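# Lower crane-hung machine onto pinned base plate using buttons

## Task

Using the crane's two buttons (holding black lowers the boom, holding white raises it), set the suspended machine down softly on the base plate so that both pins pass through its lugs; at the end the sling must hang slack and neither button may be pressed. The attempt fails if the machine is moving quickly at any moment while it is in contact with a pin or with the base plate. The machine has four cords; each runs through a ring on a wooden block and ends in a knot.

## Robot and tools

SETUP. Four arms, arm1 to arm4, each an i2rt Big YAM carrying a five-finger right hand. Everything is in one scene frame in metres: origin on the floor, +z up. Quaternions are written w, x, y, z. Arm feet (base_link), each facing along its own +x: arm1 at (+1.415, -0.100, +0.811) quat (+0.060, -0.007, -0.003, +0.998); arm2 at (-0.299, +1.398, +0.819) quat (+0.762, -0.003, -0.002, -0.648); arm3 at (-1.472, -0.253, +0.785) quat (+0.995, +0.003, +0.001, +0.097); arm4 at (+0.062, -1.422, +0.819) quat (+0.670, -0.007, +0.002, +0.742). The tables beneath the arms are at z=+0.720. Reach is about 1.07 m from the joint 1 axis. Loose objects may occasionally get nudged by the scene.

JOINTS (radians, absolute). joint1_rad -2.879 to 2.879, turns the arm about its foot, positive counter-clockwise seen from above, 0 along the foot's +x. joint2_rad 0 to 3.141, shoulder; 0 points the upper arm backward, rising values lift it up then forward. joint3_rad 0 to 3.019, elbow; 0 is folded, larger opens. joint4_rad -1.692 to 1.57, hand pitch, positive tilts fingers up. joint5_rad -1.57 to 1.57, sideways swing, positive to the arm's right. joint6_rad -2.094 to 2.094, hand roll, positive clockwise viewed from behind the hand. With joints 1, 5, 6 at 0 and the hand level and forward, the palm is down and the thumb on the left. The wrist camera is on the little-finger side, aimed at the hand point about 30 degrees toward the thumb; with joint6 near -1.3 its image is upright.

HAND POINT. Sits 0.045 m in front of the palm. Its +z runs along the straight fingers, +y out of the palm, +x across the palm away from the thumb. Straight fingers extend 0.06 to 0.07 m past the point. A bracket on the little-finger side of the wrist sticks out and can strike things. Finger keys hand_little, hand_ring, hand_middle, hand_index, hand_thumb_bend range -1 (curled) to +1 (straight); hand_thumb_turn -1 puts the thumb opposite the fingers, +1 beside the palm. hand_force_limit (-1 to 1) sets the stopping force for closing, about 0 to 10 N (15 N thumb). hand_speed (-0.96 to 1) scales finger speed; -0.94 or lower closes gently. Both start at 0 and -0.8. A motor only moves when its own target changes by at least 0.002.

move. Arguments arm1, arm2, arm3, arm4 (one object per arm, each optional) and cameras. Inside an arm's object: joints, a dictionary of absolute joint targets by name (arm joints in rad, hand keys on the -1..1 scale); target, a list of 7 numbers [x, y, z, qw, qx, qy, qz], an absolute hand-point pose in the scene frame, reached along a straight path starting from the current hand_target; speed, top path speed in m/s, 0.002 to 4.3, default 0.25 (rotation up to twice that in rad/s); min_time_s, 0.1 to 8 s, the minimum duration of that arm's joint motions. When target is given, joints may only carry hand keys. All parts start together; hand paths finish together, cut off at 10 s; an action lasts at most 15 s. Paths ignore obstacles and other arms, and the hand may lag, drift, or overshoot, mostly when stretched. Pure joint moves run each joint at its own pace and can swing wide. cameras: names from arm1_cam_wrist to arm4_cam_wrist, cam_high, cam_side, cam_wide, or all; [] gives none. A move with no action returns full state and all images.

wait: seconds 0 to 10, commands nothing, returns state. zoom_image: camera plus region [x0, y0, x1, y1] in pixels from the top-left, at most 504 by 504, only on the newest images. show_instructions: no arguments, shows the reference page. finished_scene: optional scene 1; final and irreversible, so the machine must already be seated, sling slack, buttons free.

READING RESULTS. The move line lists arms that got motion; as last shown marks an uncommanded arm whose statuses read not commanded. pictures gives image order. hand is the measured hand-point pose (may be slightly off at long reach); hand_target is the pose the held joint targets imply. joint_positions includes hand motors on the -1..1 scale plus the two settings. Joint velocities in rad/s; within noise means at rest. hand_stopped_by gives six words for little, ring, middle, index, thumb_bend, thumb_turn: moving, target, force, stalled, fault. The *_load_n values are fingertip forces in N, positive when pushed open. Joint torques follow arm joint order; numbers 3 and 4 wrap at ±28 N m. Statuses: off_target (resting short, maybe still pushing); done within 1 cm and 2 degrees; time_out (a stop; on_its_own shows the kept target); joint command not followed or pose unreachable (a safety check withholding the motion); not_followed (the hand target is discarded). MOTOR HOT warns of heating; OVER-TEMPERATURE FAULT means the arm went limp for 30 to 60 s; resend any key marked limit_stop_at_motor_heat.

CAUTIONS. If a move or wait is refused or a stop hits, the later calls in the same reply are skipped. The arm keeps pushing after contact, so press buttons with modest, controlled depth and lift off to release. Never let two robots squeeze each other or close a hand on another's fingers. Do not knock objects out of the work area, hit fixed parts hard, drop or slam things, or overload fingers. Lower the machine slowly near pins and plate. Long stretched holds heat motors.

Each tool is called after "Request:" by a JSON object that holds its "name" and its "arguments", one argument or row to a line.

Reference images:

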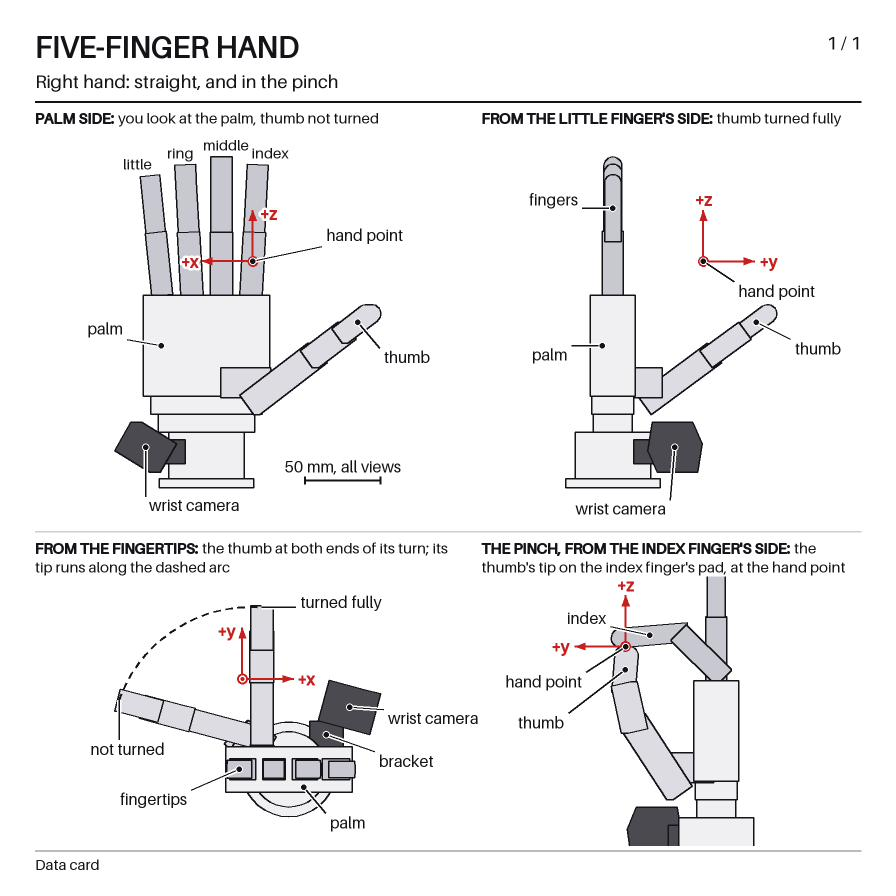

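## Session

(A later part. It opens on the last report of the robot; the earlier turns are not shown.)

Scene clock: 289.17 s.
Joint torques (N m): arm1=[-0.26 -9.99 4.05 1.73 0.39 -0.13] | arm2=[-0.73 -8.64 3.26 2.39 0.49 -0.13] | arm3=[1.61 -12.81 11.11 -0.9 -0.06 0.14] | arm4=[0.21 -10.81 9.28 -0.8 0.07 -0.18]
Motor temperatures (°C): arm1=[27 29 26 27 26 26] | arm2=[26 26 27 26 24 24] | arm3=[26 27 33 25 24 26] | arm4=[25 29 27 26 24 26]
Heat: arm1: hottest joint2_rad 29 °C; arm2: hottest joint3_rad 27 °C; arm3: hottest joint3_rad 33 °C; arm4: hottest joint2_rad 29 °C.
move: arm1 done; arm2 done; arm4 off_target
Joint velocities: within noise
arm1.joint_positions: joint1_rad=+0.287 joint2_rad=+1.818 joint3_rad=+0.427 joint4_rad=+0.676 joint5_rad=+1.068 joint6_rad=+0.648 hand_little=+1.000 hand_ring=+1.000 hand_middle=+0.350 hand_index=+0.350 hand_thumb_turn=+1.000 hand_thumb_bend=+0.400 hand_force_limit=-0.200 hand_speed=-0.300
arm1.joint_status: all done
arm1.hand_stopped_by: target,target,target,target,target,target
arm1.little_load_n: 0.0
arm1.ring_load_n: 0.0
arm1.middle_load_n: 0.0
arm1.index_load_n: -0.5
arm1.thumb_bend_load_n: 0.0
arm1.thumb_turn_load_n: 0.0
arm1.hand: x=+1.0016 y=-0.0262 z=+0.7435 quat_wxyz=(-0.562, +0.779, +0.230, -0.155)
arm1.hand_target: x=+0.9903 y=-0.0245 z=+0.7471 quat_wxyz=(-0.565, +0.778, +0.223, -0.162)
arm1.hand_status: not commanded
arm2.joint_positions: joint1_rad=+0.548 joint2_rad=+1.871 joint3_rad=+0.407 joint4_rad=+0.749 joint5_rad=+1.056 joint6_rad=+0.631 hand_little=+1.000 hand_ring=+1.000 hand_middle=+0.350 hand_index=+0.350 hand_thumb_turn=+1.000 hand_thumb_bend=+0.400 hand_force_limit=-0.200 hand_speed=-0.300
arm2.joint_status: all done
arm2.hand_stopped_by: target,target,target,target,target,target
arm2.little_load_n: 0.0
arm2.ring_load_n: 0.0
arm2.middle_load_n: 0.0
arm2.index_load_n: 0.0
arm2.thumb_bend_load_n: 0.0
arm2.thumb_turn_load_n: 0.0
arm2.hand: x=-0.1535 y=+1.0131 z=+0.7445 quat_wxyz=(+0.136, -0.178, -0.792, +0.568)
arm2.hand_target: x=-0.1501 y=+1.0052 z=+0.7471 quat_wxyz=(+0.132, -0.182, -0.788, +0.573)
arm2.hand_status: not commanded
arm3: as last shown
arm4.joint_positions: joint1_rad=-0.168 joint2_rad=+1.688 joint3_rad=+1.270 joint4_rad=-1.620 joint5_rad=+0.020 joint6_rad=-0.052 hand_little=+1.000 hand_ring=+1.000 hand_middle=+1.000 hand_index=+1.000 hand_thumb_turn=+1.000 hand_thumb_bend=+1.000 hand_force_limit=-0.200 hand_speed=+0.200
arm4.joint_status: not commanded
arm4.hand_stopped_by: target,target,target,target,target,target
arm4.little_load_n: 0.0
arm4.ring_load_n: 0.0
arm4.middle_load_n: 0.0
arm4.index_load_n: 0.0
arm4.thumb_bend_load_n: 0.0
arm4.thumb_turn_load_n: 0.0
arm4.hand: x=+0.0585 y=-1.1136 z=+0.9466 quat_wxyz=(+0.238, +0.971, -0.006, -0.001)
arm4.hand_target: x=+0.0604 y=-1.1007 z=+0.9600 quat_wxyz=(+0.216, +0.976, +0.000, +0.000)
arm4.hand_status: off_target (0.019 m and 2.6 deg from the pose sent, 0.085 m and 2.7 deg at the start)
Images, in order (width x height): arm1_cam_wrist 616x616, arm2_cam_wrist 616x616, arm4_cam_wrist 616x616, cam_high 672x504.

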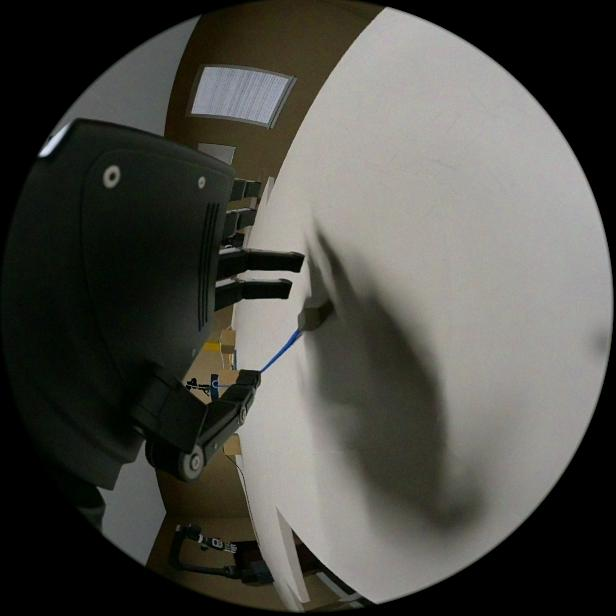

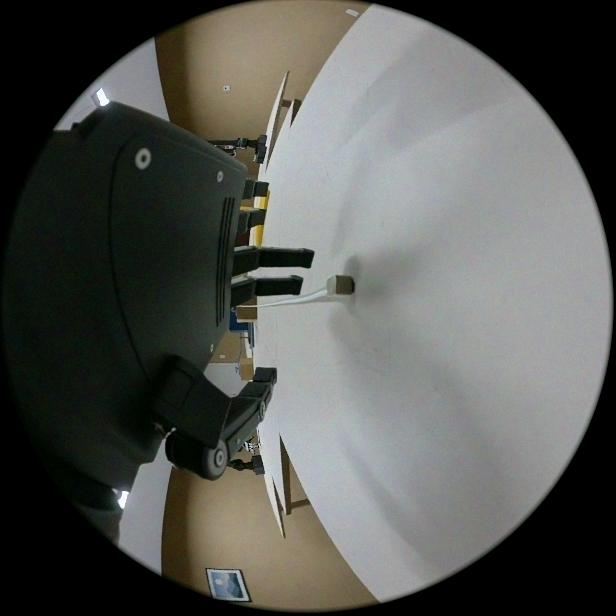

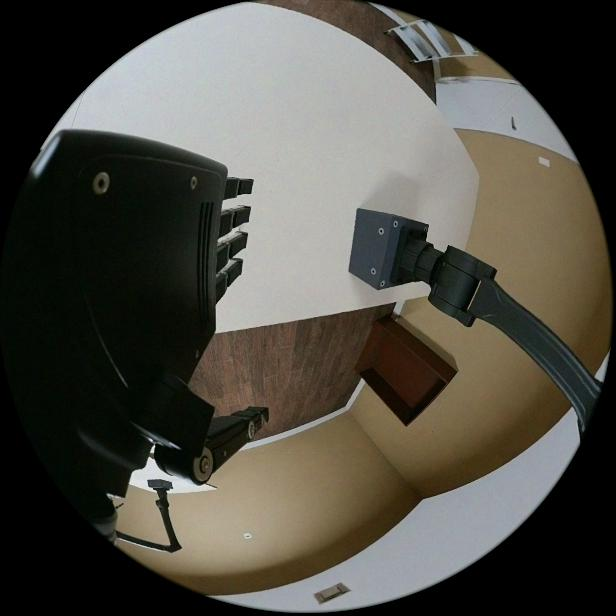

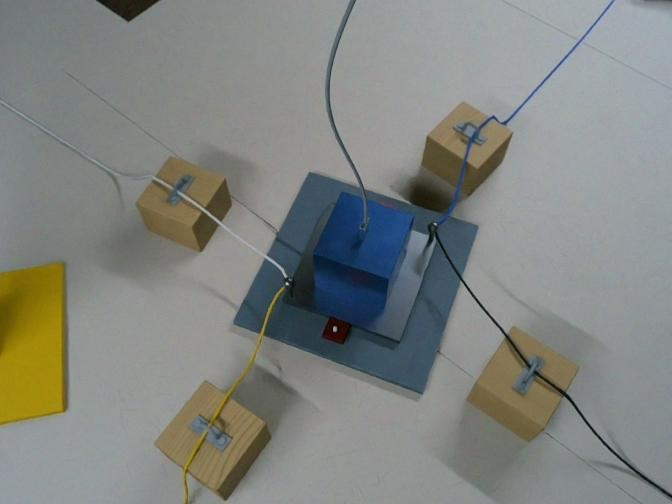

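Request:
{"name": "move", "arguments": {
  "arm1": {"target": [1.025,-0.080,0.772,0.565,-0.7776,-0.223,0.162], "speed": 0.1},
  "arm2": {"target": [-0.120,1.065,0.775,-0.1322,0.182,0.7882,-0.5726], "speed": 0.1},
  "cameras": ["arm1_cam_wrist","arm2_cam_wrist","cam_high"]
}}

Scene clock: 291.47 s.
Joint torques (N m): arm1=[1.08 -10.23 4.41 0.43 0.74 0.18] | arm2=[0.21 -9 4.49 0.99 1.08 0.07] | arm3=[1.67 -12.75 11.12 -0.88 -0.06 0.13] | arm4=[0.26 -10.64 9.26 -0.79 0.06 -0.2]
Motor temperatures (°C): arm1=[27 29 26 27 26 26] | arm2=[26 26 27 26 24 24] | arm3=[26 27 33 25 24 26] | arm4=[25 29 27 26 24 26]
Heat: arm1: hottest joint2_rad 29 °C; arm2: hottest joint3_rad 27 °C; arm3: hottest joint3_rad 33 °C; arm4: hottest joint2_rad 29 °C.
move: arm1 off_target; arm2 off_target
Joint velocities: within noise
arm1.joint_positions: joint1_rad=+0.480 joint2_rad=+1.665 joint3_rad=+0.427 joint4_rad=+0.197 joint5_rad=+1.201 joint6_rad=+0.989 hand_little=+1.000 hand_ring=+1.000 hand_middle=+0.350 hand_index=+0.350 hand_thumb_turn=+1.000 hand_thumb_bend=+0.400 hand_force_limit=-0.200 hand_speed=-0.300
arm1.joint_status: not commanded
arm1.hand_stopped_by: target,target,target,target,target,target
arm1.little_load_n: 0.0
arm1.ring_load_n: -0.5
arm1.middle_load_n: 0.0
arm1.index_load_n: 0.0
arm1.thumb_bend_load_n: 0.0
arm1.thumb_turn_load_n: -0.5
arm1.hand: x=+1.0341 y=-0.0754 z=+0.7638 quat_wxyz=(-0.566, +0.777, +0.234, -0.149)
arm1.hand_target: x=+1.0252 y=-0.0798 z=+0.7719 quat_wxyz=(-0.565, +0.778, +0.223, -0.162)
arm1.hand_status: off_target (0.013 m and 2.0 deg from the pose sent, 0.065 m and 1.2 deg at the start)
arm2.joint_positions: joint1_rad=+0.756 joint2_rad=+1.688 joint3_rad=+0.393 joint4_rad=+0.227 joint5_rad=+1.192 joint6_rad=+0.994 hand_little=+1.000 hand_ring=+1.000 hand_middle=+0.350 hand_index=+0.350 hand_thumb_turn=+1.000 hand_thumb_bend=+0.400 hand_force_limit=-0.200 hand_speed=-0.300
arm2.joint_status: not commanded
arm2.hand_stopped_by: target,target,target,target,target,target
arm2.little_load_n: 0.0
arm2.ring_load_n: 0.0
arm2.middle_load_n: 0.0
arm2.index_load_n: 0.0
arm2.thumb_bend_load_n: 0.0
arm2.thumb_turn_load_n: 0.0
arm2.hand: x=-0.1310 y=+1.0723 z=+0.7658 quat_wxyz=(+0.146, -0.171, -0.794, +0.565)
arm2.hand_target: x=-0.1202 y=+1.0651 z=+0.7750 quat_wxyz=(+0.132, -0.182, -0.788, +0.573)
arm2.hand_status: off_target (0.016 m and 2.3 deg from the pose sent, 0.069 m and 0.9 deg at the start)
arm3, arm4: as last shown
arm3.ring_load_n: 0.5
arm4.index_load_n: 0.5
Images, in order (width x height): arm1_cam_wrist 616x616, arm2_cam_wrist 616x616, cam_high 672x504.

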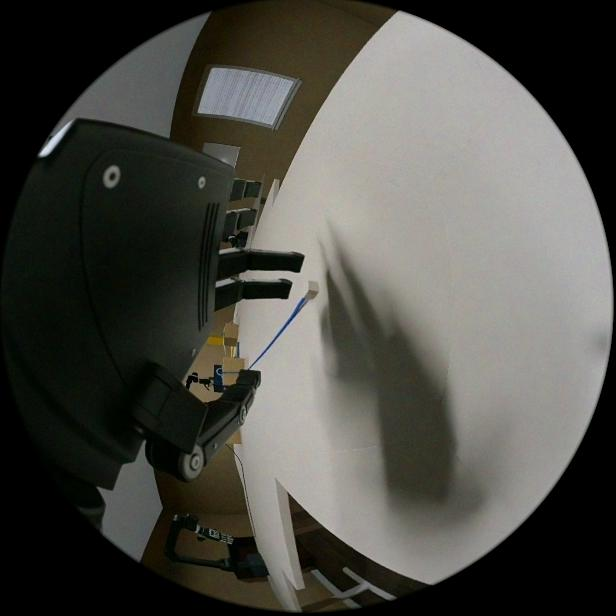

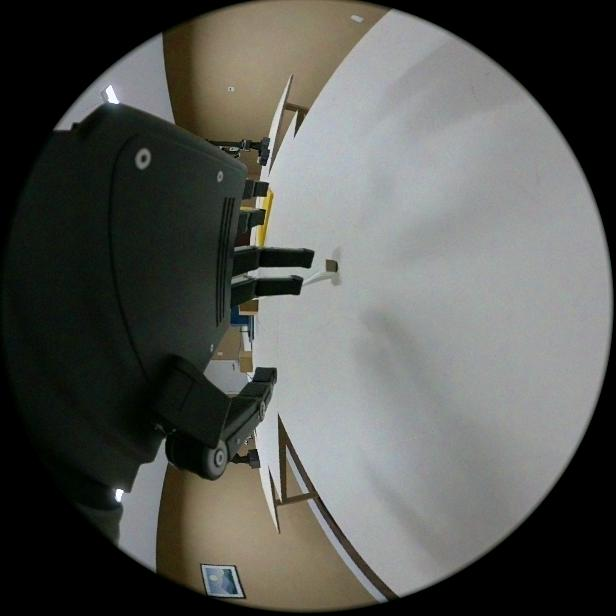

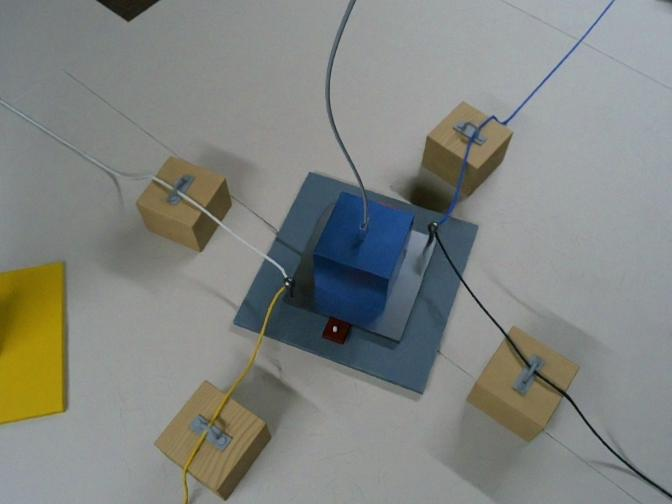

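Request:
{"name": "move", "arguments": {
  "arm1": {"target": [1.040,-0.085,0.880,0.565,-0.7776,-0.223,0.162], "speed": 0.12},
  "arm2": {"target": [-0.120,1.070,0.880,-0.1322,0.182,0.7882,-0.5726], "speed": 0.12},
  "cameras": ["arm1_cam_wrist","arm2_cam_wrist","arm3_cam_wrist","cam_high","cam_side"]
}}

Request:
{"name": "zoom_image", "arguments": {
  "camera": "cam_side",
  "region": [150, 190, 500, 420]
}}

Request:
{"name": "zoom_image", "arguments": {
  "camera": "cam_high",
  "region": [220, 150, 490, 400]
}}

Scene clock: 293.70 s.
Joint torques (N m): arm1=[1.14 -6.3 9.31 0.29 0.75 0.15] | arm2=[0.5 -5.42 8.58 0.95 1.07 0.07] | arm3=[1.67 -12.75 11.1 -0.9 -0.06 0.14] | arm4=[0.26 -10.99 9.24 -0.77 0.06 -0.19]
Motor temperatures (°C): arm1=[27 29 26 27 26 26] | arm2=[26 26 27 26 24 24] | arm3=[26 27 33 25 24 26] | arm4=[25 29 27 26 24 26]
Heat: arm1: hottest joint2_rad 29 °C; arm2: hottest joint3_rad 27 °C; arm3: hottest joint3_rad 33 °C; arm4: hottest joint2_rad 29 °C.
move: arm1 off_target; arm2 off_target
Joint velocities: within noise
arm1.joint_positions: joint1_rad=+0.512 joint2_rad=+1.235 joint3_rad=+0.466 joint4_rad=-0.370 joint5_rad=+1.218 joint6_rad=+1.080 hand_little=+1.000 hand_ring=+1.000 hand_middle=+0.350 hand_index=+0.350 hand_thumb_turn=+1.000 hand_thumb_bend=+0.400 hand_force_limit=-0.200 hand_speed=-0.300
arm1.joint_status: not commanded
arm1.hand_stopped_by: target,target,target,target,target,target
arm1.little_load_n: 0.0
arm1.ring_load_n: -0.5
arm1.middle_load_n: 0.0
arm1.index_load_n: 0.0
arm1.thumb_bend_load_n: 0.0
arm1.thumb_turn_load_n: -0.5
arm1.hand: x=+1.0572 y=-0.0753 z=+0.8647 quat_wxyz=(-0.567, +0.776, +0.236, -0.142)
arm1.hand_target: x=+1.0408 y=-0.0848 z=+0.8802 quat_wxyz=(-0.565, +0.778, +0.223, -0.162)
arm1.hand_status: off_target (0.025 m and 2.7 deg from the pose sent, 0.117 m and 1.9 deg at the start)
arm2.joint_positions: joint1_rad=+0.764 joint2_rad=+1.269 joint3_rad=+0.450 joint4_rad=-0.279 joint5_rad=+1.199 joint6_rad=+1.024 hand_little=+1.000 hand_ring=+1.000 hand_middle=+0.350 hand_index=+0.350 hand_thumb_turn=+1.000 hand_thumb_bend=+0.400 hand_force_limit=-0.200 hand_speed=-0.300
arm2.joint_status: not commanded
arm2.hand_stopped_by: target,target,target,target,target,target
arm2.little_load_n: 0.0
arm2.ring_load_n: 0.0
arm2.middle_load_n: 0.0
arm2.index_load_n: 0.0
arm2.thumb_bend_load_n: 0.0
arm2.thumb_turn_load_n: 0.0
arm2.hand: x=-0.1340 y=+1.0778 z=+0.8670 quat_wxyz=(+0.147, -0.172, -0.793, +0.565)
arm2.hand_target: x=-0.1204 y=+1.0704 z=+0.8801 quat_wxyz=(+0.132, -0.182, -0.788, +0.573)
arm2.hand_status: off_target (0.021 m and 2.3 deg from the pose sent, 0.115 m and 2.3 deg at the start)
arm3, arm4: as last shown
arm3.little_load_n: 0.5
arm3.ring_load_n: 0.0
arm4.index_load_n: 0.0
Images, in order (width x height): arm1_cam_wrist 616x616, arm2_cam_wrist 616x616, arm3_cam_wrist 616x616, cam_high 672x504, cam_side 672x504.

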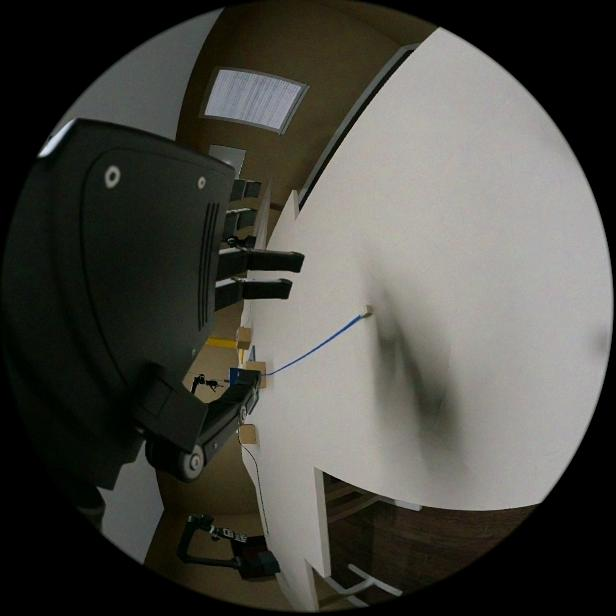

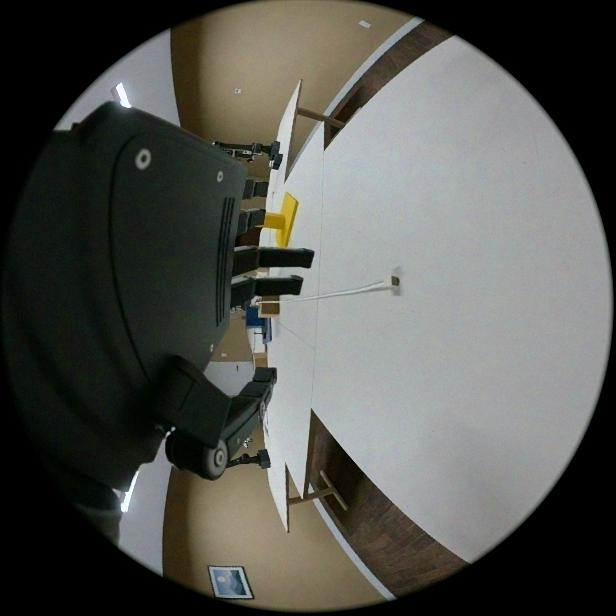

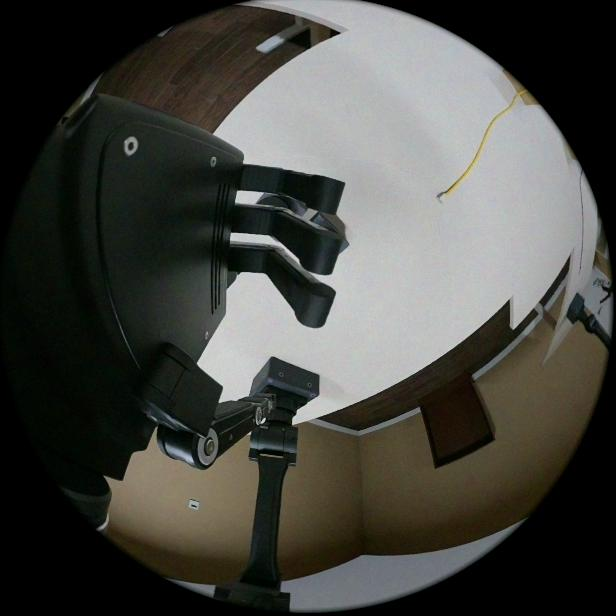

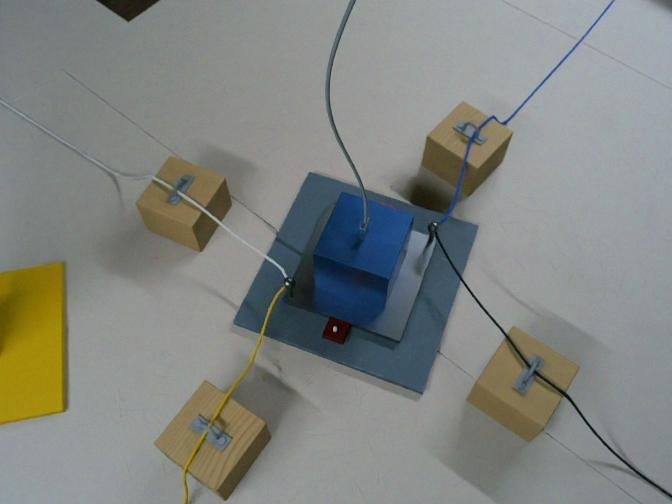

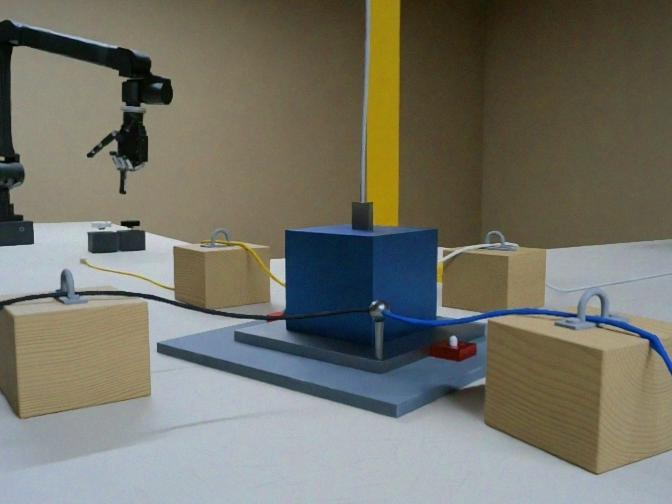

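Scaled by 1.440 from the camera's image (finer frame: 960x720).

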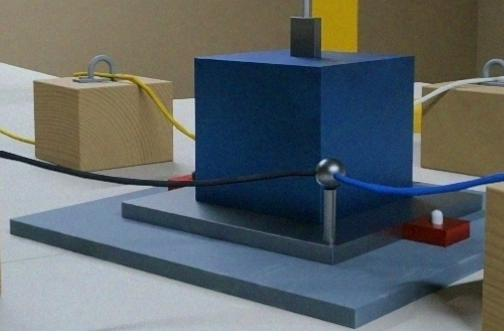

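Scaled by 1.867 from the camera's image (finer frame: 960x720).

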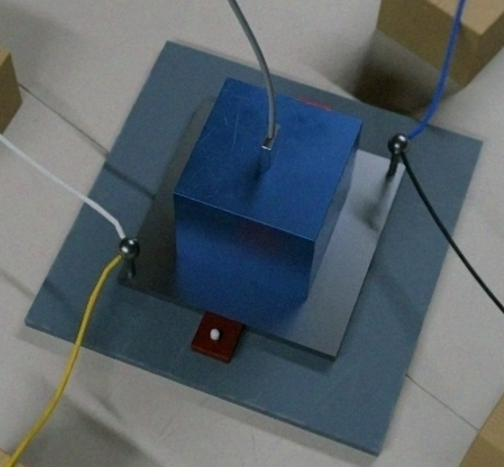

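Request:
{"name": "finished_scene", "arguments": {

}}

The scene is finished: the task was done.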